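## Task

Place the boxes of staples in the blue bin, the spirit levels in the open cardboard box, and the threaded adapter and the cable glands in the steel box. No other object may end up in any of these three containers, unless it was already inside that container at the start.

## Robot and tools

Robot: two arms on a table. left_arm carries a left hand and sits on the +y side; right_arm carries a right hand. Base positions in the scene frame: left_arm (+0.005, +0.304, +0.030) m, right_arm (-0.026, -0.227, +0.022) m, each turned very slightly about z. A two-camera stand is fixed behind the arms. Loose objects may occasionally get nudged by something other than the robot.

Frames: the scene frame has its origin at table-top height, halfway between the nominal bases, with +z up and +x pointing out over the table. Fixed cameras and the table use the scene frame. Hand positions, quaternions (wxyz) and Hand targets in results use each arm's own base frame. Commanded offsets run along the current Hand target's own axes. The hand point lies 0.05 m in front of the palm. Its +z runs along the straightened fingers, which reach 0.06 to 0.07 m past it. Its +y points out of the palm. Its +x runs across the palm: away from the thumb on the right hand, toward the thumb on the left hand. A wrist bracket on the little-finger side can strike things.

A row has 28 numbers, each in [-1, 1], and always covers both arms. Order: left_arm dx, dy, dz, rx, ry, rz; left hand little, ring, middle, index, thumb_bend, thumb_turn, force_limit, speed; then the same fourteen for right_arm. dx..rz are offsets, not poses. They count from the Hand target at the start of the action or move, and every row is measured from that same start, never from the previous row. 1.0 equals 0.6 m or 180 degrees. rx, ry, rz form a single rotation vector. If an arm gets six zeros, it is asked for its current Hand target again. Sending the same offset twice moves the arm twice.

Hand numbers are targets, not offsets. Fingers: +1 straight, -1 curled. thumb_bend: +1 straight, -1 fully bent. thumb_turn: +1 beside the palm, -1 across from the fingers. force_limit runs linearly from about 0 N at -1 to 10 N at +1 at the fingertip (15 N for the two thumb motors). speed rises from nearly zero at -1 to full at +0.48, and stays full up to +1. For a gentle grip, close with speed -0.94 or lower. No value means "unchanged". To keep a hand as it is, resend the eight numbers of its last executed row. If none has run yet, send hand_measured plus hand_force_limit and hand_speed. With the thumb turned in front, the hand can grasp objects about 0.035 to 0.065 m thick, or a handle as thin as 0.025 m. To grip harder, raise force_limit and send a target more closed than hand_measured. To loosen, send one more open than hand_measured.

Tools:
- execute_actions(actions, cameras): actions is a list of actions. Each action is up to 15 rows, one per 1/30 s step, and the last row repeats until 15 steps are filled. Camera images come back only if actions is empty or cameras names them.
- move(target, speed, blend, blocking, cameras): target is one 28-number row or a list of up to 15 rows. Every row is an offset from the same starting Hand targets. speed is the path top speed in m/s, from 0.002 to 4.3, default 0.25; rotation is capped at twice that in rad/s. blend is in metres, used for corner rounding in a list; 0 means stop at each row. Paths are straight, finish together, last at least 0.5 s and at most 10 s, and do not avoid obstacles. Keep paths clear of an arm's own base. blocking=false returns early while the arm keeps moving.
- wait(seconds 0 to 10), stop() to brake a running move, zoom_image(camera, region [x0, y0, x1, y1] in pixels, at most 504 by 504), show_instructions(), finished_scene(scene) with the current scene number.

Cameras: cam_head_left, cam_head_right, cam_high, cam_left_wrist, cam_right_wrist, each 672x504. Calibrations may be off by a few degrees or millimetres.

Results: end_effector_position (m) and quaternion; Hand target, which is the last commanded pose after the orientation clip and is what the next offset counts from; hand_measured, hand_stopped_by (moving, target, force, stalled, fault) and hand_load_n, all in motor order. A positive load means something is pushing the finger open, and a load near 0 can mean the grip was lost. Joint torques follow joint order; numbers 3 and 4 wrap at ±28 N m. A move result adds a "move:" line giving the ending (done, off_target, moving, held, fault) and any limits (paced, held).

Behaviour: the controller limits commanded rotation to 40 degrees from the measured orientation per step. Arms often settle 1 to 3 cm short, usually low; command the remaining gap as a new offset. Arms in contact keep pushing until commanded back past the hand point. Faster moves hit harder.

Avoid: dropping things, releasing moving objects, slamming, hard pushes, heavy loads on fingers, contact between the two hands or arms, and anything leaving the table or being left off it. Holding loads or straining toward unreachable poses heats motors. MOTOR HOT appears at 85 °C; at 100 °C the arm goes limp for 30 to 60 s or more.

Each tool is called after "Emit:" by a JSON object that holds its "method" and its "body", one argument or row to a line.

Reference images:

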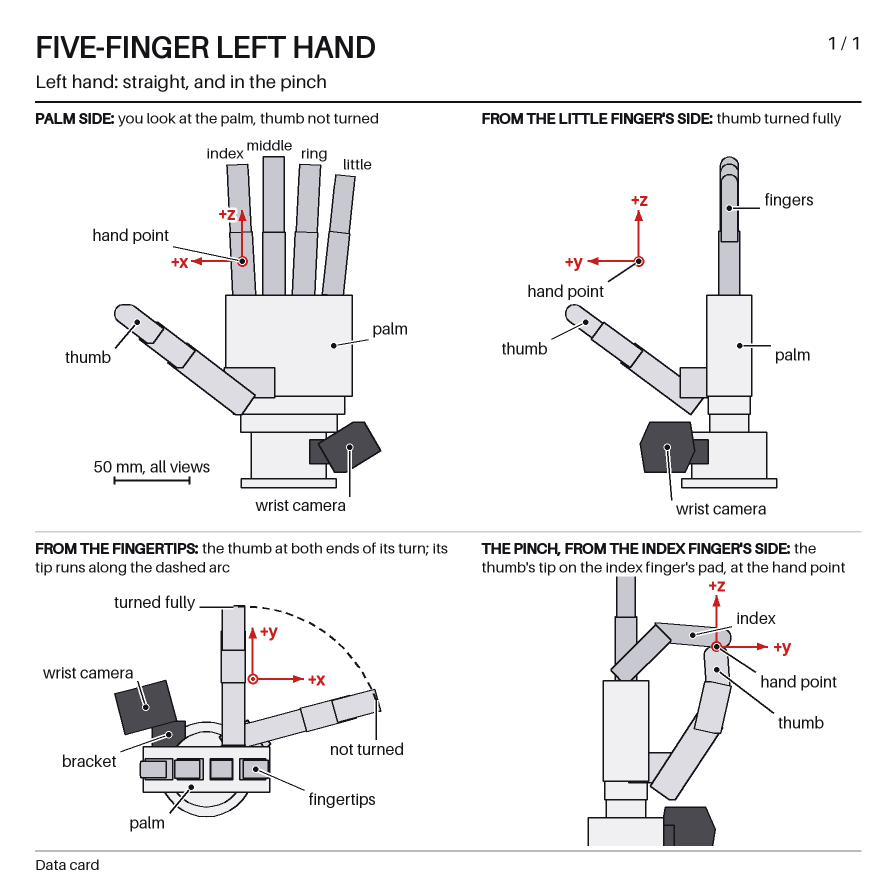

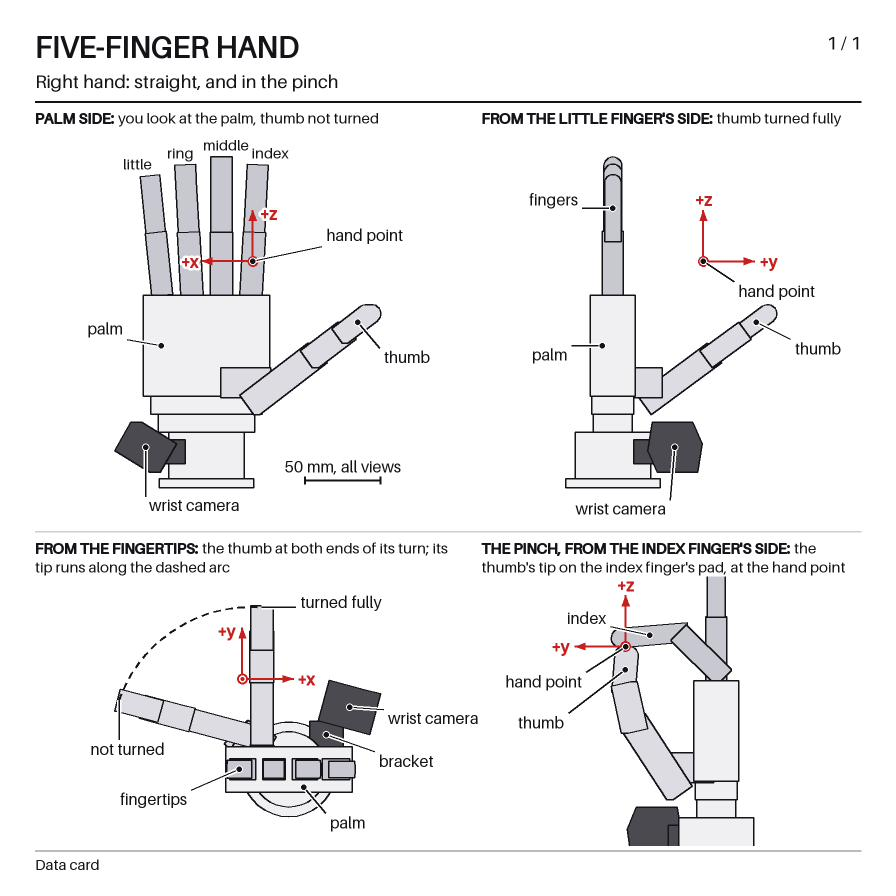

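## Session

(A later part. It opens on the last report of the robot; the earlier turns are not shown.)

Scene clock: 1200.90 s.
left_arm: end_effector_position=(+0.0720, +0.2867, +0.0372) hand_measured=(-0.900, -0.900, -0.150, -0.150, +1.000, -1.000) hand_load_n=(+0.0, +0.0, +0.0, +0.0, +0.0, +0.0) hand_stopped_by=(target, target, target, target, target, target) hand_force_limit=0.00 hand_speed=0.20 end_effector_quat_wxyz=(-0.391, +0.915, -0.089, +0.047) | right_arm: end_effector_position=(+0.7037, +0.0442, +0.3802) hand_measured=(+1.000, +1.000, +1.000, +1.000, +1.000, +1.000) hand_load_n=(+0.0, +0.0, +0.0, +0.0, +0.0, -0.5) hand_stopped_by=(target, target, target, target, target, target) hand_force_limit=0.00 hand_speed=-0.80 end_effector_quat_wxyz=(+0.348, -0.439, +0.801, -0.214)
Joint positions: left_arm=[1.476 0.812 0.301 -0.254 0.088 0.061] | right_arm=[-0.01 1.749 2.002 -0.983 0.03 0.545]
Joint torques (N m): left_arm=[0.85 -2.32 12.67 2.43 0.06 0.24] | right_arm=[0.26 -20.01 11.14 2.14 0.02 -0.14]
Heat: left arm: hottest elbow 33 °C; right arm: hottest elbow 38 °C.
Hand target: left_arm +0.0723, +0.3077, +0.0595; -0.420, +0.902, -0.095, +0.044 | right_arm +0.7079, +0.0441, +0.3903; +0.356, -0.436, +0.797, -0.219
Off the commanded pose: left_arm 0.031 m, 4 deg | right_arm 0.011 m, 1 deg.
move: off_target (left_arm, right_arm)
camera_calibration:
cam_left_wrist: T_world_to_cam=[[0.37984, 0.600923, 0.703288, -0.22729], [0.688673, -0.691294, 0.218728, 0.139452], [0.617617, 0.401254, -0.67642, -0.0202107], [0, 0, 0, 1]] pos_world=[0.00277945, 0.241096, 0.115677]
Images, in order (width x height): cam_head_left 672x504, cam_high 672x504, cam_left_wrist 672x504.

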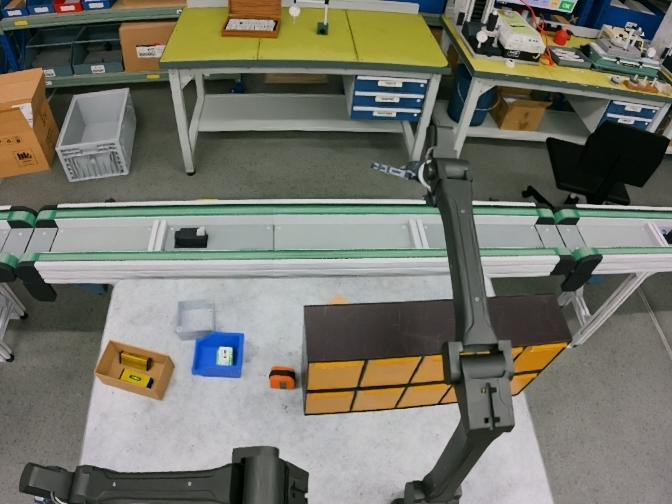

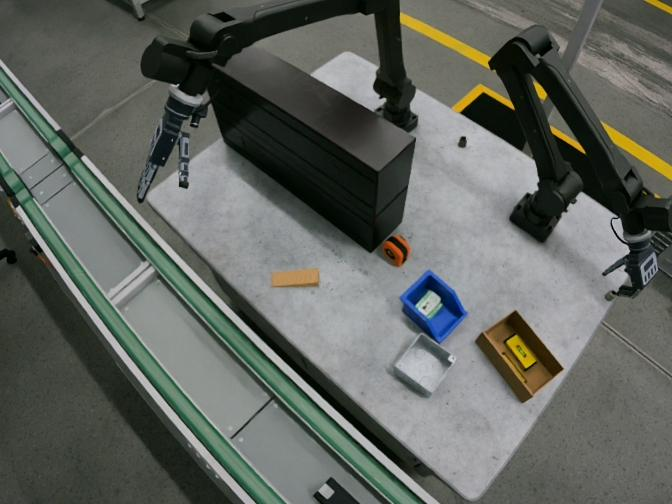

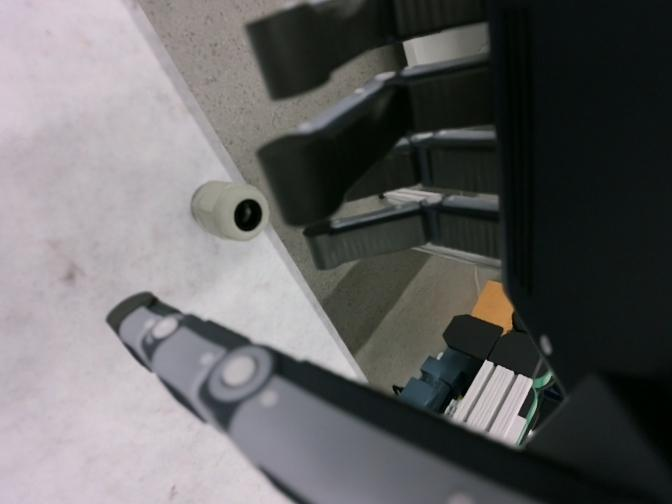

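Emit:
{"method": "move", "body": {
  "target": [
    [0.0123,0.0262,0.0193,0,0,0,-0.9,-0.9,-0.15,-0.15,1,-1,0.0,0.2, 0,0,0,0,0,0,1,1,1,1,1,1,0,-0.8]
  ],
  "speed": 0.1,
  "cameras": ["cam_left_wrist"]
}}

Scene clock: 1242.67 s.
left_arm: end_effector_position=(+0.0750, +0.3035, +0.0405) hand_measured=(-0.900, -0.900, -0.150, -0.150, +1.000, -1.000) hand_load_n=(+0.0, +0.0, +0.0, +0.0, +0.0, +0.0) hand_stopped_by=(target, target, target, target, target, target) hand_force_limit=0.00 hand_speed=0.20 end_effector_quat_wxyz=(-0.416, +0.904, -0.093, +0.041) | right_arm: end_effector_position=(+0.7037, +0.0442, +0.3802) hand_measured=(+1.000, +1.000, +1.000, +1.000, +1.000, +1.000) hand_load_n=(+0.0, +0.0, +0.0, +0.0, +0.0, -0.5) hand_stopped_by=(target, target, target, target, target, target) hand_force_limit=0.00 hand_speed=-0.80 end_effector_quat_wxyz=(+0.348, -0.439, +0.801, -0.214)
Joint positions: left_arm=[1.459 0.848 0.301 -0.163 0.068 0.062] | right_arm=[-0.01 1.749 2.002 -0.983 0.03 0.545]
Joint torques (N m): left_arm=[-0.44 -1.67 8.75 2.43 -0.12 -0.04] | right_arm=[0.09 -20.07 11.28 1.84 0.06 -0.13]
Heat: left arm: hottest elbow 35 °C; right arm: hottest elbow 38 °C.
Hand target: left_arm +0.0792, +0.3049, +0.0401; -0.420, +0.902, -0.095, +0.044 | right_arm +0.7079, +0.0441, +0.3903; +0.356, -0.436, +0.797, -0.219
Off the commanded pose: left_arm 0.004 m, 1 deg | right_arm 0.011 m, 1 deg.
move: off_target (right_arm)
camera_calibration:
cam_left_wrist: T_world_to_cam=[[0.387115, 0.559961, 0.73252, -0.230105], [0.688567, -0.703933, 0.174222, 0.153879], [0.613203, 0.436946, -0.658074, -0.037745], [0, 0, 0, 1]] pos_world=[0.00626658, 0.253663, 0.116909]
Images, in order (width x height): cam_left_wrist 672x504.

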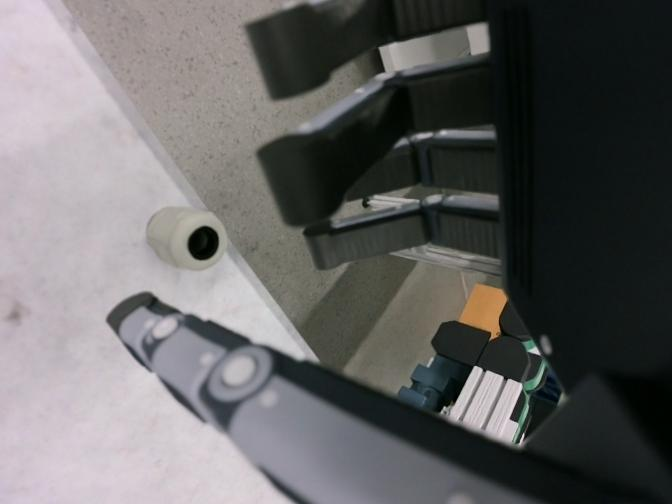

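Emit:
{"method": "move", "body": {
  "target": [
    [0.0057,0.075,0.056,0,0,0,-0.9,-0.9,-0.15,-0.15,1,-1,0.0,0.2, 0,0,0,0,0,0,1,1,1,1,1,1,0,-0.8]
  ],
  "speed": 0.08,
  "cameras": ["cam_left_wrist"]
}}

Scene clock: 1263.13 s.
left_arm: end_effector_position=(+0.0771, +0.3024, -0.0142) hand_measured=(-0.900, -0.900, -0.150, -0.150, +1.000, -1.000) hand_load_n=(-0.5, +0.0, +0.0, +0.0, +0.0, +0.0) hand_stopped_by=(target, target, target, target, target, target) hand_force_limit=0.00 hand_speed=0.20 end_effector_quat_wxyz=(-0.418, +0.902, -0.096, +0.039) | right_arm: end_effector_position=(+0.7037, +0.0442, +0.3802) hand_measured=(+1.000, +1.000, +1.000, +1.000, +1.000, +1.000) hand_load_n=(+0.0, +0.0, +0.0, +0.0, +0.0, +0.0) hand_stopped_by=(target, target, target, target, target, target) hand_force_limit=0.00 hand_speed=-0.80 end_effector_quat_wxyz=(+0.348, -0.439, +0.801, -0.214)
Joint positions: left_arm=[1.445 1.062 0.205 0.152 0.056 0.059] | right_arm=[-0.01 1.749 2.002 -0.983 0.03 0.545]
Joint torques (N m): left_arm=[-0.56 -3.19 6.76 2.4 -0.17 -0.19] | right_arm=[-0.03 -20.13 11.28 1.94 0.04 -0.12]
Heat: left arm: hottest elbow 34 °C; right arm: hottest elbow 38 °C.
Hand target: left_arm +0.0819, +0.3010, -0.0160; -0.420, +0.902, -0.095, +0.044 | right_arm +0.7079, +0.0441, +0.3903; +0.356, -0.436, +0.797, -0.219
Off the commanded pose: left_arm 0.005 m, 1 deg | right_arm 0.011 m, 1 deg.
move: off_target (right_arm)
camera_calibration:
cam_left_wrist: T_world_to_cam=[[0.392696, 0.554669, 0.733575, -0.189153], [0.687059, -0.707171, 0.166909, 0.162104], [0.611342, 0.438465, -0.658794, -0.0748387], [0, 0, 0, 1]] pos_world=[0.00865654, 0.252366, 0.0623977]
Images, in order (width x height): cam_left_wrist 672x504.

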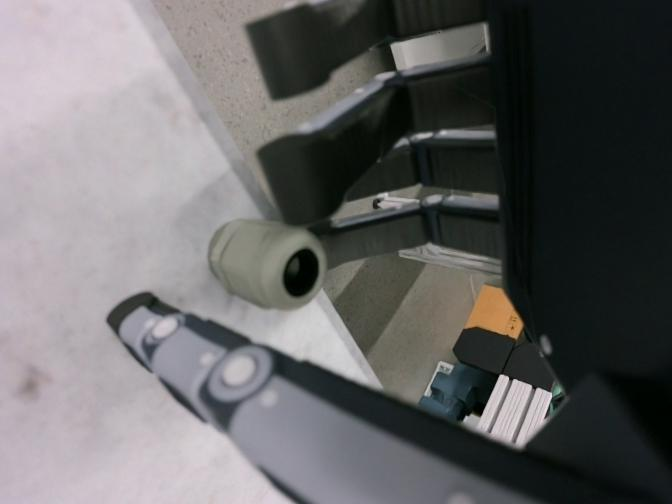

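Emit:
{"method": "move", "body": {
  "target": [
    [0.0133,0.0048,-0.0057,0,0,0,-0.9,-0.9,-0.15,-0.15,1,-1,0.0,0.2, 0,0,0,0,0,0,1,1,1,1,1,1,0,-0.8]
  ],
  "speed": 0.05,
  "cameras": ["cam_left_wrist"]
}}

Scene clock: 1280.87 s.
left_arm: end_effector_position=(+0.0839, +0.2996, -0.0140) hand_measured=(-0.900, -0.900, -0.150, -0.150, +1.000, -1.000) hand_load_n=(+0.5, +0.0, +0.5, +0.0, +0.0, +0.0) hand_stopped_by=(target, target, target, target, target, target) hand_force_limit=0.00 hand_speed=0.20 end_effector_quat_wxyz=(-0.420, +0.902, -0.096, +0.038) | right_arm: end_effector_position=(+0.7037, +0.0442, +0.3802) hand_measured=(+1.000, +1.000, +1.000, +1.000, +1.000, +1.000) hand_load_n=(+0.0, +0.0, +0.0, +0.0, +0.0, +0.0) hand_stopped_by=(target, target, target, target, target, target) hand_force_limit=0.00 hand_speed=-0.80 end_effector_quat_wxyz=(+0.348, -0.439, +0.801, -0.214)
Joint positions: left_arm=[1.407 1.052 0.199 0.153 0.025 0.036] | right_arm=[-0.01 1.749 2.002 -0.983 0.03 0.545]
Joint torques (N m): left_arm=[-1.32 -3.19 6.31 2.24 -0.12 -0.17] | right_arm=[0.03 -20.19 11.11 1.99 0.02 -0.11]
Heat: left arm: hottest elbow 34 °C; right arm: hottest elbow 38 °C.
Hand target: left_arm +0.0888, +0.2950, -0.0160; -0.420, +0.902, -0.095, +0.044 | right_arm +0.7079, +0.0441, +0.3903; +0.356, -0.436, +0.797, -0.219
Off the commanded pose: left_arm 0.007 m, 1 deg | right_arm 0.011 m, 1 deg.
move: off_target (right_arm)
camera_calibration:
cam_left_wrist: T_world_to_cam=[[0.393772, 0.551994, 0.735015, -0.189693], [0.687781, -0.707425, 0.162807, 0.1554], [0.609837, 0.441421, -0.658215, -0.0784477], [0, 0, 0, 1]] pos_world=[0.0156547, 0.249272, 0.0624916]
Images, in order (width x height): cam_left_wrist 672x504.

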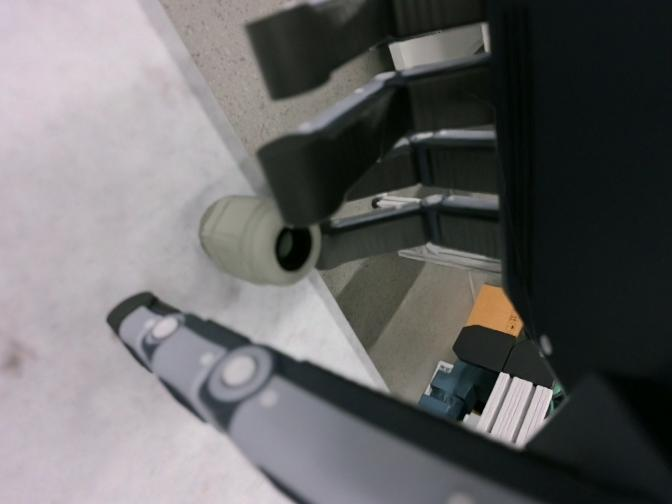

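Emit:
{"method": "move", "body": {
  "target": [
    [0,0,0,0,0,0,-0.9,-0.9,-0.15,-0.15,-0.1,-1,-0.4,-0.75, 0,0,0,0,0,0,1,1,1,1,1,1,0,-0.8]
  ],
  "speed": 0.05,
  "cameras": ["cam_left_wrist"]
}}

Scene clock: 1287.83 s.
left_arm: end_effector_position=(+0.0839, +0.2997, -0.0138) hand_measured=(-0.900, -0.900, -0.150, -0.150, +0.552, -1.000) hand_load_n=(+0.0, +0.0, +3.5, +0.0, +5.0, +0.5) hand_stopped_by=(target, target, target, target, force, target) hand_force_limit=-0.40 hand_speed=-0.75 end_effector_quat_wxyz=(-0.420, +0.902, -0.095, +0.038) | right_arm: end_effector_position=(+0.7037, +0.0442, +0.3802) hand_measured=(+1.000, +1.000, +1.000, +1.000, +1.000, +1.000) hand_load_n=(+0.0, +0.5, +0.0, +0.0, +0.0, +0.0) hand_stopped_by=(target, target, target, target, target, target) hand_force_limit=0.00 hand_speed=-0.80 end_effector_quat_wxyz=(+0.348, -0.439, +0.801, -0.214)
Joint positions: left_arm=[1.407 1.051 0.199 0.153 0.025 0.035] | right_arm=[-0.01 1.749 2.002 -0.983 0.03 0.545]
Joint torques (N m): left_arm=[-1.14 -3.66 6.39 2.13 -0.12 -0.11] | right_arm=[0.03 -20.13 11.22 1.89 0.06 -0.14]
Heat: left arm: hottest elbow 33 °C; right arm: hottest elbow 38 °C.
Hand target: left_arm +0.0887, +0.2950, -0.0160; -0.420, +0.902, -0.095, +0.044 | right_arm +0.7079, +0.0441, +0.3903; +0.356, -0.436, +0.797, -0.219
Off the commanded pose: left_arm 0.007 m, 1 deg | right_arm 0.011 m, 1 deg.
move: off_target (right_arm)
camera_calibration:
cam_left_wrist: T_world_to_cam=[[0.392738, 0.552179, 0.735429, -0.189825], [0.688385, -0.706781, 0.163054, 0.155198], [0.609822, 0.442221, -0.657691, -0.0786155], [0, 0, 0, 1]] pos_world=[0.0156565, 0.249274, 0.062592]
Images, in order (width x height): cam_left_wrist 672x504.

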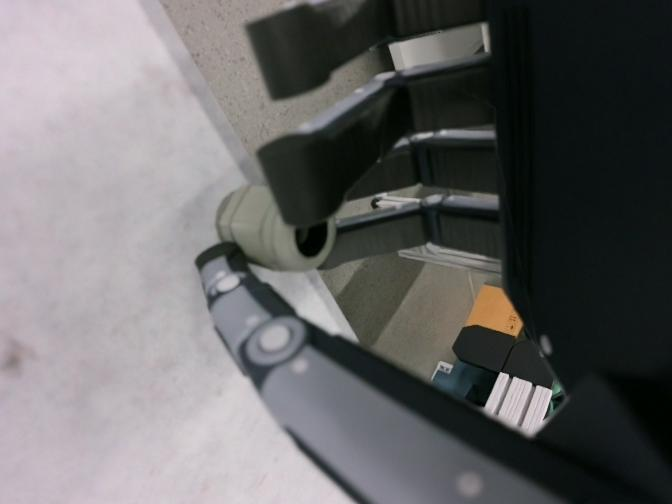

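Emit:
{"method": "move", "body": {
  "target": [
    [0,0,0,0,0,0,-0.9,-0.9,-0.15,-0.45,-0.15,-1,-0.3,-0.85, 0,0,0,0,0,0,1,1,1,1,1,1,0,-0.8],
    [0,-0.1277,-0.1072,0,0,0,-0.9,-0.9,-0.15,-0.45,-0.15,-1,-0.3,-0.85, 0,0,0,0,0,0,1,1,1,1,1,1,0,-0.8]
  ],
  "speed": [0.05,0.1],
  "cameras": ["cam_left_wrist"]
}}

Scene clock: 1296.20 s.
left_arm: end_effector_position=(+0.0812, +0.2808, +0.0589) hand_measured=(-0.900, -0.900, -0.150, -0.450, +0.548, -1.000) hand_load_n=(+0.0, +0.0, +5.0, +0.0, +5.0, +1.0) hand_stopped_by=(target, target, target, target, force, target) hand_force_limit=-0.30 hand_speed=-0.85 end_effector_quat_wxyz=(-0.400, +0.911, -0.096, +0.037) | right_arm: end_effector_position=(+0.7037, +0.0442, +0.3802) hand_measured=(+1.000, +1.000, +1.000, +1.000, +1.000, +1.000) hand_load_n=(+0.0, +0.0, +0.0, +0.0, +0.0, +0.0) hand_stopped_by=(target, target, target, target, target, target) hand_force_limit=0.00 hand_speed=-0.80 end_effector_quat_wxyz=(+0.348, -0.439, +0.801, -0.214)
Joint positions: left_arm=[1.406 0.721 0.327 -0.35 0.025 0.034] | right_arm=[-0.01 1.749 2.002 -0.983 0.03 0.545]
Joint torques (N m): left_arm=[-0.85 -2.02 13.96 1.32 -0.05 -0.14] | right_arm=[-0.03 -20.66 11.22 1.65 0.06 -0.13]
Heat: left arm: hottest elbow 33 °C; right arm: hottest elbow 38 °C.
Hand target: left_arm +0.0888, +0.2950, +0.0839; -0.419, +0.902, -0.095, +0.044 | right_arm +0.7079, +0.0441, +0.3903; +0.356, -0.436, +0.797, -0.219
Off the commanded pose: left_arm 0.030 m, 3 deg | right_arm 0.011 m, 1 deg.
move: off_target (left_arm, right_arm)
camera_calibration:
cam_left_wrist: T_world_to_cam=[[0.397854, 0.583255, 0.708185, -0.239295], [0.689094, -0.699581, 0.18904, 0.128321], [0.605691, 0.412796, -0.680248, -0.0108439], [0, 0, 0, 1]] pos_world=[0.0133474, 0.233817, 0.137831]
Images, in order (width x height): cam_left_wrist 672x504.

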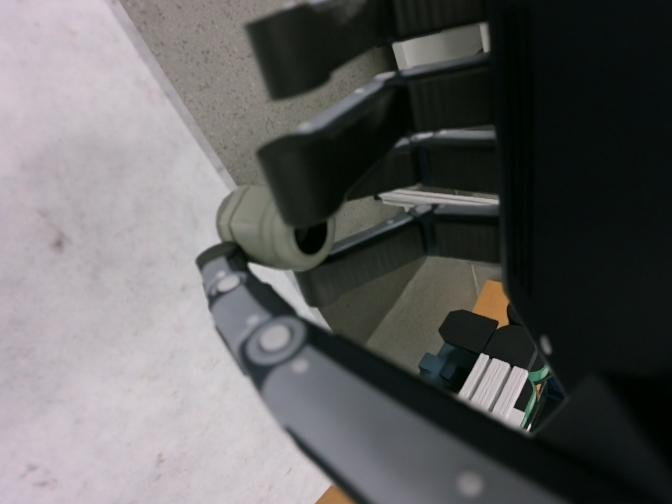

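Emit:
{"method": "move", "body": {
  "target": [
    [0.8758,0.1652,-0.2255,0,0.3319,0.2786,-0.9,-0.9,-0.15,-0.45,-0.15,-1,-0.3,-0.85, 0,0,0,0,0,0,1,1,1,1,1,1,0,-0.8]
  ],
  "speed": 0.28,
  "cameras": ["cam_left_wrist","cam_high","cam_head_left"]
}}

Scene clock: 1325.77 s.
left_arm: end_effector_position=(+0.5499, +0.0228, +0.0794) hand_measured=(-0.900, -0.900, -0.150, -0.450, +0.548, -1.000) hand_load_n=(+0.0, +0.0, +5.0, +0.0, +5.0, +0.5) hand_stopped_by=(target, target, target, target, force, target) hand_force_limit=-0.30 hand_speed=-0.85 end_effector_quat_wxyz=(-0.285, +0.654, -0.638, +0.290) | right_arm: end_effector_position=(+0.7037, +0.0442, +0.3802) hand_measured=(+1.000, +1.000, +1.000, +1.000, +1.000, +1.000) hand_load_n=(+0.0, +0.0, +0.0, +0.0, +0.0, +0.0) hand_stopped_by=(target, target, target, target, target, target) hand_force_limit=0.00 hand_speed=-0.80 end_effector_quat_wxyz=(+0.348, -0.439, +0.801, -0.214)
Joint positions: left_arm=[0.123 1.529 0.952 -0.161 0.089 0.059] | right_arm=[-0.01 1.749 2.002 -0.983 0.03 0.545]
Joint torques (N m): left_arm=[0.26 -14.51 12.86 1.68 0.01 0.23] | right_arm=[-0.67 -19.78 11.14 1.88 0.08 -0.14]
Motor temperatures (°C): left_arm=[26 25 36 23 25 24] | right_arm=[24 31 38 25 23 25]
Heat: left arm: hottest elbow 36 °C; right arm: hottest elbow 38 °C.
Hand target: left_arm +0.5680, +0.0221, +0.0956; -0.298, +0.641, -0.641, +0.299 | right_arm +0.7079, +0.0441, +0.3903; +0.356, -0.436, +0.797, -0.219
Off the commanded pose: left_arm 0.024 m, 2 deg | right_arm 0.011 m, 1 deg.
move: off_target (left_arm, right_arm)
camera_calibration:
cam_left_wrist: T_world_to_cam=[[0.650101, -0.241129, 0.720573, -0.410672], [-0.530976, -0.822513, 0.203805, 0.293405], [0.543538, -0.515101, -0.66275, -0.120359], [0, 0, 0, 1]] pos_world=[0.488189, 0.0803079, 0.156354]
Images, in order (width x height): cam_head_left 672x504, cam_high 672x504, cam_left_wrist 672x504.

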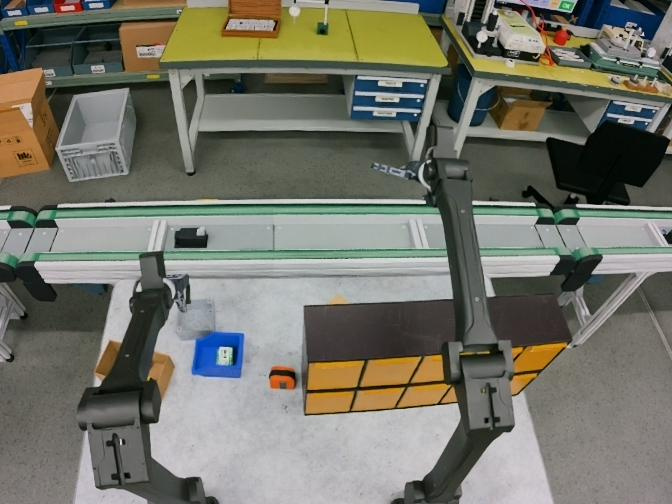

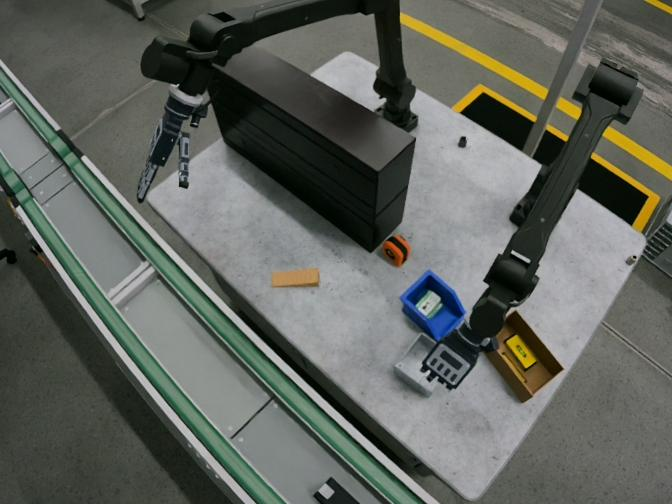

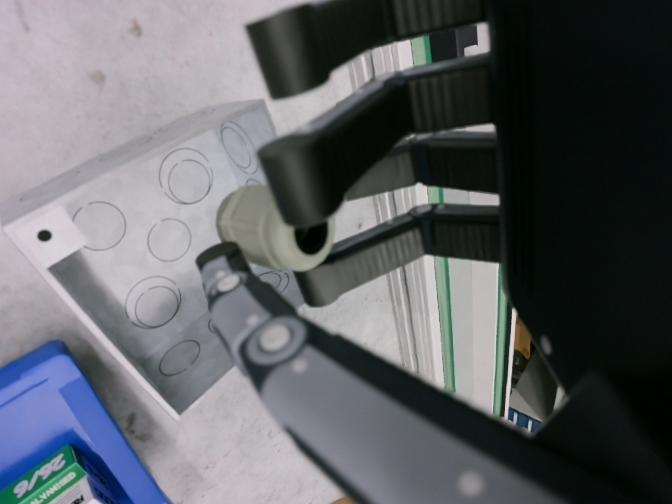

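Emit:
{"method": "move", "body": {
  "target": [
    [0.0033,0.1152,0.1055,0,0,0,-0.9,-0.9,-0.15,-0.45,-0.15,-1,-0.3,-0.85, 0,0,0,0,0,0,1,1,1,1,1,1,0,-0.8]
  ],
  "speed": 0.12,
  "cameras": ["cam_left_wrist","cam_high"]
}}

Scene clock: 1346.57 s.
left_arm: end_effector_position=(+0.5787, +0.0263, +0.0324) hand_measured=(-0.900, -0.900, -0.150, -0.450, +0.550, -1.000) hand_load_n=(+0.0, +0.5, +1.5, +0.0, +6.5, +1.0) hand_stopped_by=(target, target, target, target, force, target) hand_force_limit=-0.30 hand_speed=-0.85 end_effector_quat_wxyz=(-0.314, +0.640, -0.628, +0.313) | right_arm: end_effector_position=(+0.7037, +0.0442, +0.3802) hand_measured=(+1.000, +1.000, +1.000, +1.000, +1.000, +1.000) hand_load_n=(+0.0, +0.0, +0.0, +0.0, +0.0, -0.5) hand_stopped_by=(target, target, target, target, target, target) hand_force_limit=0.00 hand_speed=-0.80 end_effector_quat_wxyz=(+0.348, -0.439, +0.801, -0.214)
Joint positions: left_arm=[0.123 1.661 0.918 0.088 0.089 0.06] | right_arm=[-0.01 1.749 2.002 -0.983 0.03 0.545]
Joint torques (N m): left_arm=[-0.5 -10.75 6.89 2.1 -0.17 0.16] | right_arm=[0.38 -19.9 11.26 1.78 0.06 -0.12]
Heat: left arm: hottest elbow 36 °C; right arm: hottest elbow 38 °C.
Hand target: left_arm +0.5721, +0.0201, +0.0020; -0.298, +0.641, -0.641, +0.299 | right_arm +0.7079, +0.0441, +0.3903; +0.356, -0.436, +0.797, -0.219
Off the commanded pose: left_arm 0.032 m, 3 deg | right_arm 0.011 m, 1 deg.
move: off_target (left_arm, right_arm)
camera_calibration:
cam_left_wrist: T_world_to_cam=[[0.588691, -0.249451, 0.768906, -0.360511], [-0.546247, -0.823916, 0.150921, 0.331761], [0.595867, -0.508858, -0.621294, -0.197091], [0, 0, 0, 1]] pos_world=[0.510893, 0.083122, 0.104678]
Images, in order (width x height): cam_high 672x504, cam_left_wrist 672x504.

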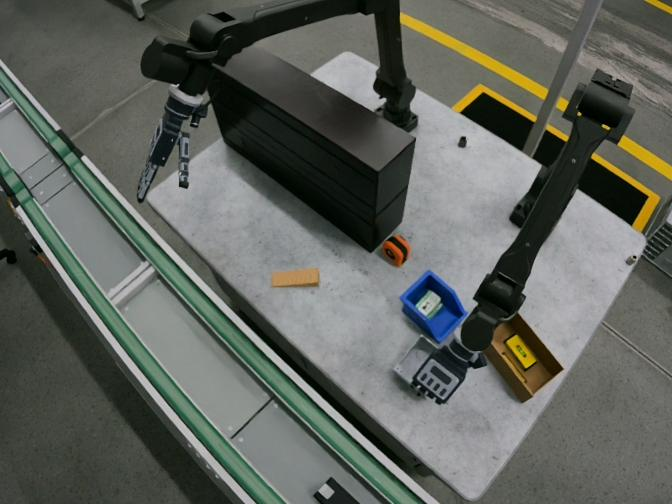

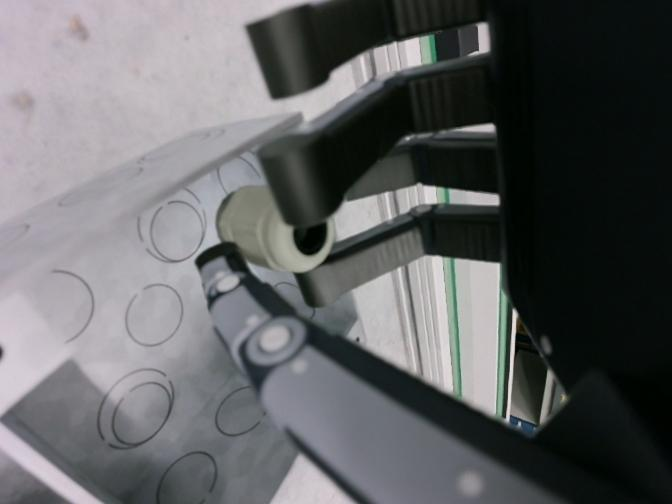

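Emit:
{"method": "move", "body": {
  "target": [
    [0.003,-0.07,-0.06,0,0,0,-0.9,-0.9,-0.15,-0.45,-0.15,-1,-0.3,-0.85, 0,0,0,0,0,0,1,1,1,1,1,1,0,-0.8],
    [-0.0033,-0.0462,-0.1083,-0.139,0,0,-0.9,-0.9,-0.15,-0.45,-0.15,-1,-0.3,-0.85, 0,0,0,0,0,0,1,1,1,1,1,1,0,-0.8]
  ],
  "speed": 0.1,
  "blend": [0.01,0],
  "cameras": ["cam_left_wrist","cam_high"]
}}

Scene clock: 1406.03 s.
left_arm: end_effector_position=(+0.5234, +0.0263, +0.0558) hand_measured=(-0.900, -0.900, -0.150, -0.450, +0.550, -1.000) hand_load_n=(+0.0, +0.0, +5.0, +0.5, +5.0, +0.5) hand_stopped_by=(target, target, target, target, force, target) hand_force_limit=-0.30 hand_speed=-0.85 end_effector_quat_wxyz=(-0.145, +0.702, -0.682, +0.149) | right_arm: end_effector_position=(+0.7037, +0.0442, +0.3802) hand_measured=(+1.000, +1.000, +1.000, +1.000, +1.000, +1.000) hand_load_n=(-0.5, +0.0, +0.0, +0.0, -0.5, -0.5) hand_stopped_by=(target, target, target, target, target, target) hand_force_limit=0.00 hand_speed=-0.80 end_effector_quat_wxyz=(+0.348, -0.439, +0.801, -0.214)
Joint positions: left_arm=[0.118 1.685 1.212 -0.683 0.047 0.079] | right_arm=[-0.01 1.749 2.002 -0.983 0.03 0.545]
Joint torques (N m): left_arm=[-0.79 -15.5 12.86 0.7 -0.14 0.18] | right_arm=[0.32 -19.9 11.18 2.03 0.06 -0.11]
Heat: left arm: hottest elbow 33 °C; right arm: hottest elbow 38 °C.
Hand target: left_arm +0.5400, +0.0220, +0.0649; -0.152, +0.690, -0.690, +0.153 | right_arm +0.7079, +0.0441, +0.3903; +0.356, -0.436, +0.797, -0.219
Off the commanded pose: left_arm 0.020 m, 2 deg | right_arm 0.011 m, 1 deg.
move: off_target (left_arm, right_arm)
camera_calibration:
cam_left_wrist: T_world_to_cam=[[0.888022, -0.235928, 0.394658, -0.482102], [-0.398758, -0.822509, 0.405549, 0.206663], [0.228929, -0.51751, -0.824485, 0.0540258], [0, 0, 0, 1]] pos_world=[0.498157, 0.0841996, 0.150997]
Images, in order (width x height): cam_high 672x504, cam_left_wrist 672x504.

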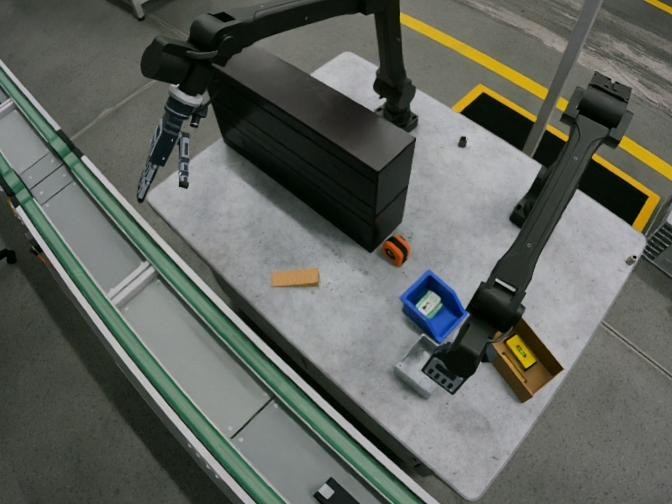

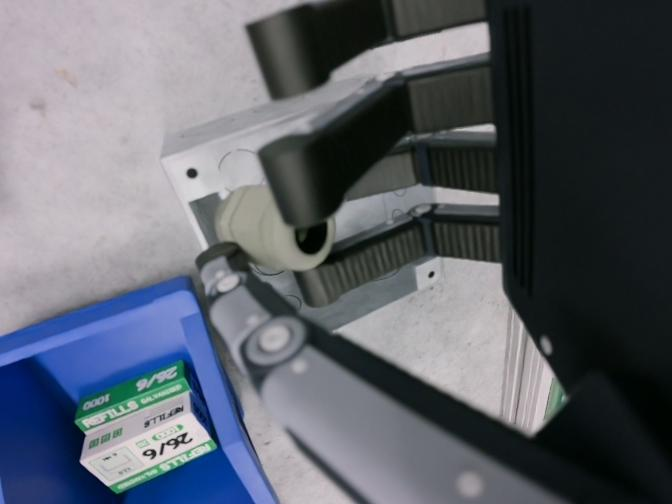

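Emit:
{"method": "move", "body": {
  "target": [
    [0.0017,0.0533,0.091,0,0,0,-0.9,-0.9,-0.15,-0.45,-0.15,-1,-0.3,-0.85, 0,0,0,0,0,0,1,1,1,1,1,1,0,-0.8]
  ],
  "speed": 0.1,
  "cameras": ["cam_left_wrist","cam_high"]
}}

Scene clock: 1419.83 s.
left_arm: end_effector_position=(+0.5368, +0.0276, +0.0158) hand_measured=(-0.900, -0.900, -0.150, -0.450, +0.550, -1.000) hand_load_n=(+0.0, -0.5, +5.5, +0.0, +4.5, +0.5) hand_stopped_by=(target, target, target, target, force, target) hand_force_limit=-0.30 hand_speed=-0.85 end_effector_quat_wxyz=(-0.158, +0.698, -0.680, +0.159) | right_arm: end_effector_position=(+0.7037, +0.0442, +0.3802) hand_measured=(+1.000, +1.000, +1.000, +1.000, +1.000, +1.000) hand_load_n=(+0.0, +0.0, +0.0, +0.0, +0.0, -0.5) hand_stopped_by=(target, target, target, target, target, target) hand_force_limit=0.00 hand_speed=-0.80 end_effector_quat_wxyz=(+0.348, -0.439, +0.801, -0.214)
Joint positions: left_arm=[0.117 1.749 1.173 -0.544 0.047 0.08] | right_arm=[-0.01 1.749 2.002 -0.983 0.03 0.545]
Joint torques (N m): left_arm=[-0.44 -16.5 7.51 1.74 -0.12 0.2] | right_arm=[0.15 -20.01 11.17 1.85 0.1 -0.13]
Heat: left arm: hottest elbow 36 °C; right arm: hottest elbow 38 °C.
Hand target: left_arm +0.5341, +0.0210, +0.0020; -0.152, +0.691, -0.690, +0.153 | right_arm +0.7079, +0.0441, +0.3903; +0.356, -0.436, +0.797, -0.219
Off the commanded pose: left_arm 0.016 m, 2 deg | right_arm 0.011 m, 1 deg.
move: off_target (left_arm, right_arm)
camera_calibration:
cam_left_wrist: T_world_to_cam=[[0.87322, -0.238653, 0.42489, -0.470357], [-0.413618, -0.824, 0.387227, 0.237509], [0.257696, -0.513877, -0.818244, 0.00301504], [0, 0, 0, 1]] pos_world=[0.508186, 0.0850046, 0.110347]
Images, in order (width x height): cam_high 672x504, cam_left_wrist 672x504.

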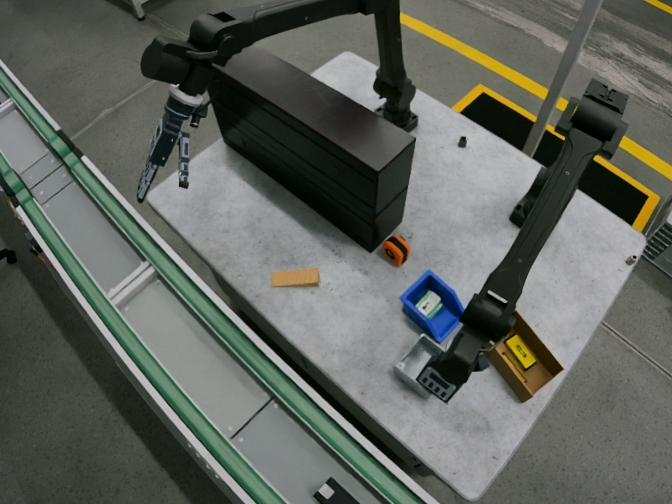

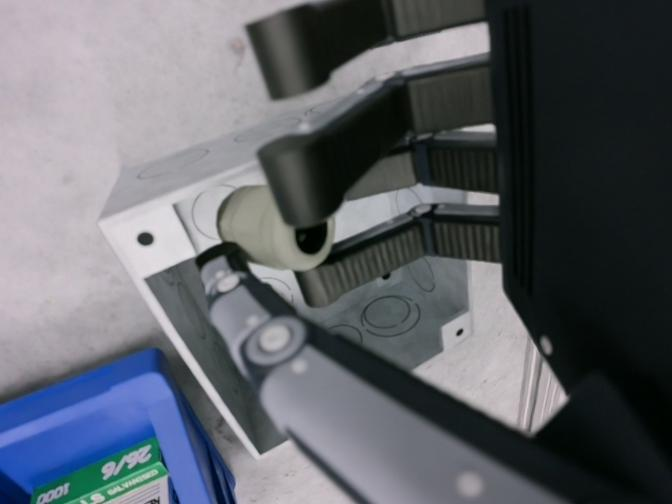

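Emit:
{"method": "move", "body": {
  "target": [
    [0.0233,-0.0127,-0.0272,0,0,0,-0.9,-0.9,-0.15,-0.45,-0.15,-1,-0.3,-0.85, 0,0,0,0,0,0,1,1,1,1,1,1,0,-0.8],
    [0.0233,0.0014,0.003,0,0,0,-0.9,-0.9,-0.15,-0.45,-0.15,-1,-0.3,-0.85, 0,0,0,0,0,0,1,1,1,1,1,1,0,-0.8]
  ],
  "speed": 0.08,
  "cameras": ["cam_left_wrist","cam_high"]
}}

Scene clock: 1439.97 s.
left_arm: end_effector_position=(+0.5332, +0.0138, +0.0086) hand_measured=(-0.900, -0.900, -0.150, -0.450, +0.550, -1.000) hand_load_n=(+0.0, +0.0, +5.5, +0.0, +4.5, +0.5) hand_stopped_by=(target, target, target, target, force, target) hand_force_limit=-0.30 hand_speed=-0.85 end_effector_quat_wxyz=(-0.155, +0.690, -0.690, +0.153) | right_arm: end_effector_position=(+0.7037, +0.0442, +0.3802) hand_measured=(+1.000, +1.000, +1.000, +1.000, +1.000, +1.000) hand_load_n=(+0.0, +0.0, +0.0, +0.0, +0.0, +0.0) hand_stopped_by=(target, target, target, target, target, target) hand_force_limit=0.00 hand_speed=-0.80 end_effector_quat_wxyz=(+0.348, -0.439, +0.801, -0.214)
Joint positions: left_arm=[0.088 1.756 1.165 -0.541 0.034 0.08] | right_arm=[-0.01 1.749 2.002 -0.983 0.03 0.545]
Joint torques (N m): left_arm=[-0.21 -17.49 7.77 1.88 -0.07 -0.1] | right_arm=[-0.32 -20.13 11.11 1.91 0.07 -0.12]
Heat: left arm: hottest elbow 35 °C; right arm: hottest elbow 39 °C.
Hand target: left_arm +0.5340, +0.0071, -0.0001; -0.152, +0.691, -0.690, +0.153 | right_arm +0.7079, +0.0441, +0.3903; +0.356, -0.436, +0.797, -0.219
Off the commanded pose: left_arm 0.011 m, 0 deg | right_arm 0.011 m, 1 deg.
move: off_target (left_arm, right_arm)
camera_calibration:
cam_left_wrist: T_world_to_cam=[[0.872951, -0.264037, 0.410172, -0.466874], [-0.42798, -0.818029, 0.384267, 0.235145], [0.234071, -0.510992, -0.827102, 0.00363991], [0, 0, 0, 1]] pos_world=[0.507343, 0.0709433, 0.10415]
Images, in order (width x height): cam_high 672x504, cam_left_wrist 672x504.

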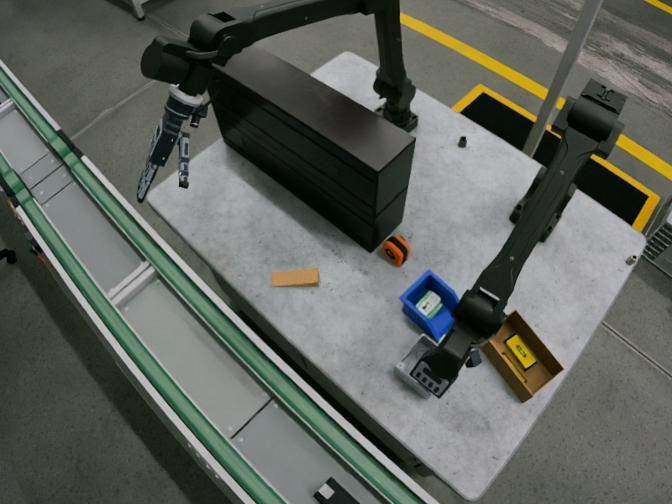

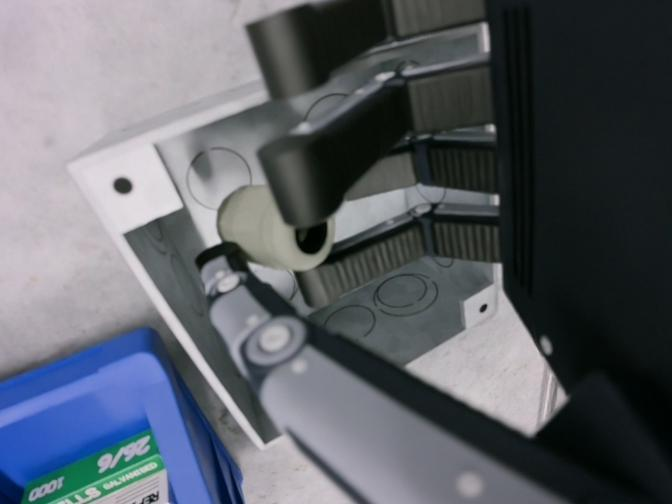

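Emit:
{"method": "move", "body": {
  "target": [
    [0.0,0.0085,0.0181,0,0,0,-0.9,-0.9,-0.15,-0.45,-0.15,-1,-0.3,-0.85, 0,0,0,0,0,0,1,1,1,1,1,1,0,-0.8]
  ],
  "speed": 0.06,
  "cameras": ["cam_left_wrist"]
}}

Scene clock: 1449.27 s.
left_arm: end_effector_position=(+0.5331, +0.0138, -0.0020) hand_measured=(-0.900, -0.900, -0.150, -0.450, +0.550, -1.000) hand_load_n=(+0.0, -0.5, +5.5, +0.0, +4.5, +0.5) hand_stopped_by=(target, target, target, target, force, target) hand_force_limit=-0.30 hand_speed=-0.85 end_effector_quat_wxyz=(-0.156, +0.690, -0.690, +0.153) | right_arm: end_effector_position=(+0.7037, +0.0442, +0.3802) hand_measured=(+1.000, +1.000, +1.000, +1.000, +1.000, +1.000) hand_load_n=(+0.0, +0.0, +0.0, +0.0, +0.0, +0.0) hand_stopped_by=(target, target, target, target, target, target) hand_force_limit=0.00 hand_speed=-0.80 end_effector_quat_wxyz=(+0.348, -0.439, +0.801, -0.214)
Joint positions: left_arm=[0.088 1.772 1.153 -0.513 0.034 0.08] | right_arm=[-0.01 1.749 2.002 -0.983 0.03 0.545]
Joint torques (N m): left_arm=[-0.38 -15.74 7.53 1.98 -0.05 -0.12] | right_arm=[0.15 -19.84 10.99 1.94 0.06 -0.14]
Heat: left arm: hottest elbow 34 °C; right arm: hottest elbow 39 °C.
Hand target: left_arm +0.5341, +0.0070, -0.0121; -0.152, +0.691, -0.690, +0.153 | right_arm +0.7079, +0.0441, +0.3903; +0.356, -0.436, +0.797, -0.219
Off the commanded pose: left_arm 0.012 m, 0 deg | right_arm 0.011 m, 1 deg.
move: off_target (left_arm, right_arm)
camera_calibration:
cam_left_wrist: T_world_to_cam=[[0.872641, -0.264121, 0.410778, -0.462204], [-0.428289, -0.818066, 0.383844, 0.239371], [0.234663, -0.51089, -0.826998, -0.00548107], [0, 0, 0, 1]] pos_world=[0.507144, 0.0709434, 0.0934494]
Images, in order (width x height): cam_left_wrist 672x504.

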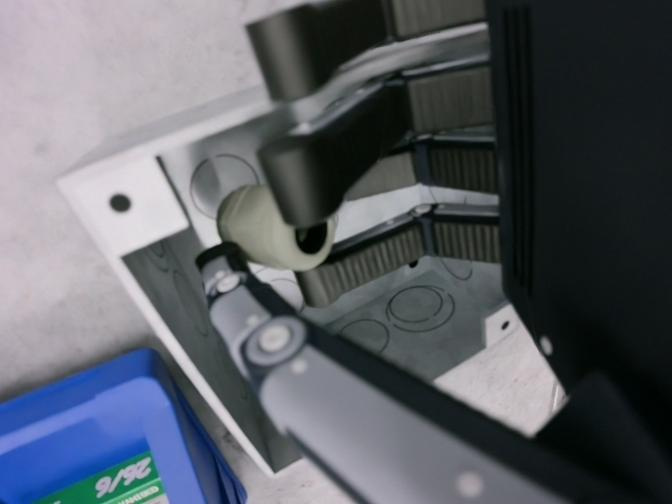

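Emit:
{"method": "move", "body": {
  "target": [
    [0,0,0,0,0,0,-0.9,-0.9,-0.15,-0.45,0.68,-1,-0.3,-0.75, 0,0,0,0,0,0,1,1,1,1,1,1,0,-0.8],
    [0,-0.0705,-0.151,0,0,0,-0.9,-0.9,-0.15,-0.45,0.68,-1,-0.3,-0.75, 0,0,0,0,0,0,1,1,1,1,1,1,0,-0.8]
  ],
  "speed": [0.05,0.12],
  "cameras": ["cam_left_wrist","cam_high"]
}}

Scene clock: 1459.47 s.
left_arm: end_effector_position=(+0.5204, +0.0127, +0.0745) hand_measured=(-0.900, -0.900, -0.150, -0.450, +0.680, -1.000) hand_load_n=(+0.0, +0.0, +0.0, +0.0, +0.0, +0.0) hand_stopped_by=(target, target, target, target, target, target) hand_force_limit=-0.30 hand_speed=-0.75 end_effector_quat_wxyz=(-0.145, +0.693, -0.692, +0.144) | right_arm: end_effector_position=(+0.7037, +0.0442, +0.3802) hand_measured=(+1.000, +1.000, +1.000, +1.000, +1.000, +1.000) hand_load_n=(+0.0, +0.0, +0.0, +0.0, +0.0, +0.0) hand_stopped_by=(target, target, target, target, target, target) hand_force_limit=0.00 hand_speed=-0.80 end_effector_quat_wxyz=(+0.348, -0.439, +0.801, -0.214)
Joint positions: left_arm=[0.088 1.657 1.232 -0.735 0.034 0.08] | right_arm=[-0.01 1.749 2.002 -0.983 0.03 0.545]
Joint torques (N m): left_arm=[-0.38 -17.38 12.18 0.55 -0.04 -0.05] | right_arm=[0.44 -19.72 11.15 1.98 0.06 -0.14]
Heat: left arm: hottest elbow 34 °C; right arm: hottest elbow 39 °C.
Hand target: left_arm +0.5342, +0.0072, +0.0880; -0.152, +0.691, -0.690, +0.154 | right_arm +0.7079, +0.0441, +0.3903; +0.356, -0.436, +0.797, -0.219
Off the commanded pose: left_arm 0.020 m, 1 deg | right_arm 0.011 m, 1 deg.
move: off_target (left_arm, right_arm)
camera_calibration:
cam_left_wrist: T_world_to_cam=[[0.883876, -0.263094, 0.38671, -0.486934], [-0.417261, -0.817096, 0.397803, 0.196799], [0.21132, -0.512968, -0.83199, 0.0728052], [0, 0, 0, 1]] pos_world=[0.497121, 0.0700413, 0.170588]
Images, in order (width x height): cam_high 672x504, cam_left_wrist 672x504.

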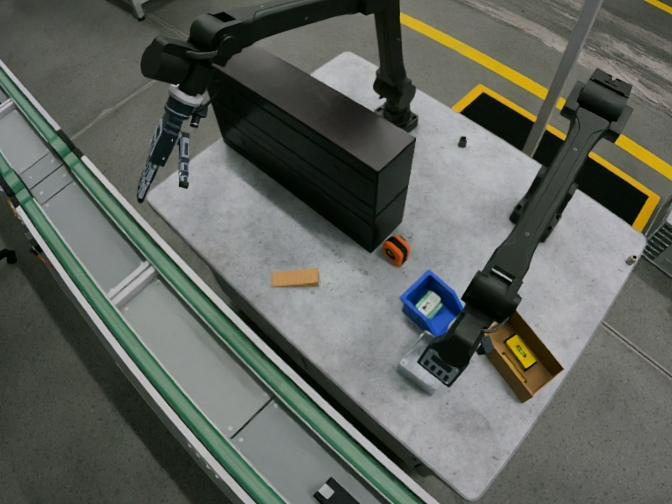

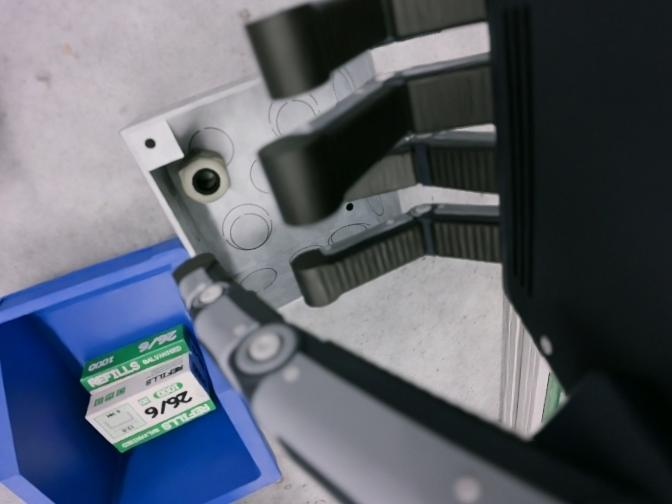

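Emit:
{"method": "move", "body": {
  "target": [
    [-0.4713,0.5425,-0.3122,0.1097,-0.3068,-0.3986,-0.9,-0.9,-0.15,-0.15,1,-1,0.0,0.2, 0,0,0,0,0,0,1,1,1,1,1,1,0,-0.8],
    [-0.5097,0.999,-0.3968,0.0106,-0.5923,-0.7718,-0.9,-0.9,-0.15,-0.15,1,-1,0.0,0.2, 0,0,0,0,0,0,1,1,1,1,1,1,0,-0.8]
  ],
  "speed": 0.3,
  "blend": [0.05,0],
  "cameras": ["cam_left_wrist","cam_high","cam_head_left"]
}}

Scene clock: 1502.20 s.
left_arm: end_effector_position=(-0.1066, +0.2974, +0.0382) hand_measured=(-0.900, -0.900, -0.150, -0.150, +1.000, -1.000) hand_load_n=(+0.0, +0.0, +0.0, +0.0, +0.0, +0.0) hand_stopped_by=(target, target, target, target, target, target) hand_force_limit=0.00 hand_speed=0.20 end_effector_quat_wxyz=(-0.304, +0.679, +0.601, -0.292) | right_arm: end_effector_position=(+0.7037, +0.0442, +0.3802) hand_measured=(+1.000, +1.000, +1.000, +1.000, +1.000, +1.000) hand_load_n=(+0.0, +0.0, +0.0, +0.0, +0.0, -0.5) hand_stopped_by=(target, target, target, target, target, target) hand_force_limit=0.00 hand_speed=-0.80 end_effector_quat_wxyz=(+0.348, -0.439, +0.801, -0.214)
Joint positions: left_arm=[1.574 1.188 0.564 -0.849 -0.865 -1.401] | right_arm=[-0.01 1.749 2.002 -0.983 0.03 0.545]
Joint torques (N m): left_arm=[0.38 -5.13 10.89 0.2 -0.74 -0.15] | right_arm=[0.44 -20.31 11.03 1.85 0.04 -0.12]
Heat: left arm: hottest elbow 35 °C; right arm: hottest elbow 39 °C.
Hand target: left_arm -0.1097, +0.3130, +0.0503; -0.312, +0.668, +0.612, -0.285 | right_arm +0.7079, +0.0441, +0.3903; +0.356, -0.436, +0.797, -0.219
Off the commanded pose: left_arm 0.020 m, 2 deg | right_arm 0.011 m, 1 deg.
move: off_target (left_arm, right_arm)
camera_calibration:
cam_left_wrist: T_world_to_cam=[[-0.588393, 0.351185, 0.728328, -0.196513], [0.635357, 0.757939, 0.147821, -0.164455], [-0.500115, 0.549725, -0.669094, -0.0770692], [0, 0, 0, 1]] pos_world=[-0.0496827, 0.236026, 0.115869]
Images, in order (width x height): cam_head_left 672x504, cam_high 672x504, cam_left_wrist 672x504.

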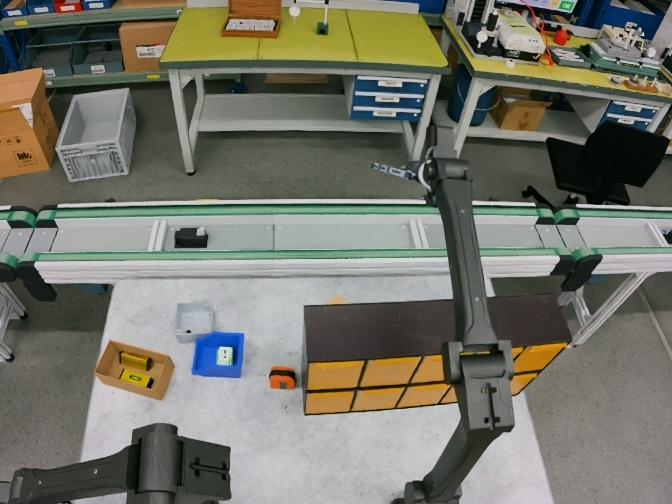

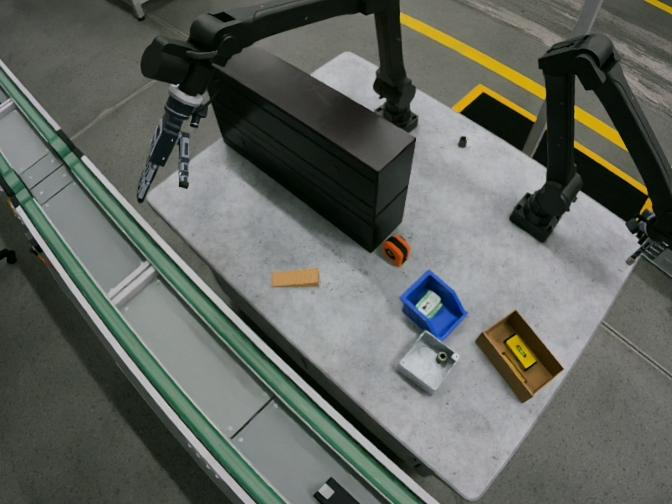

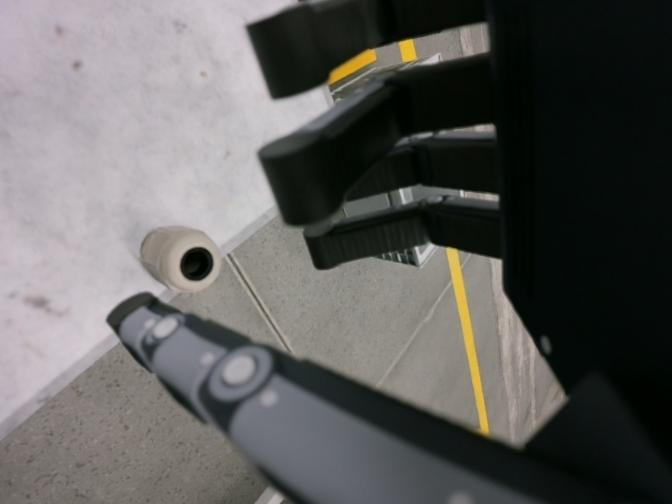

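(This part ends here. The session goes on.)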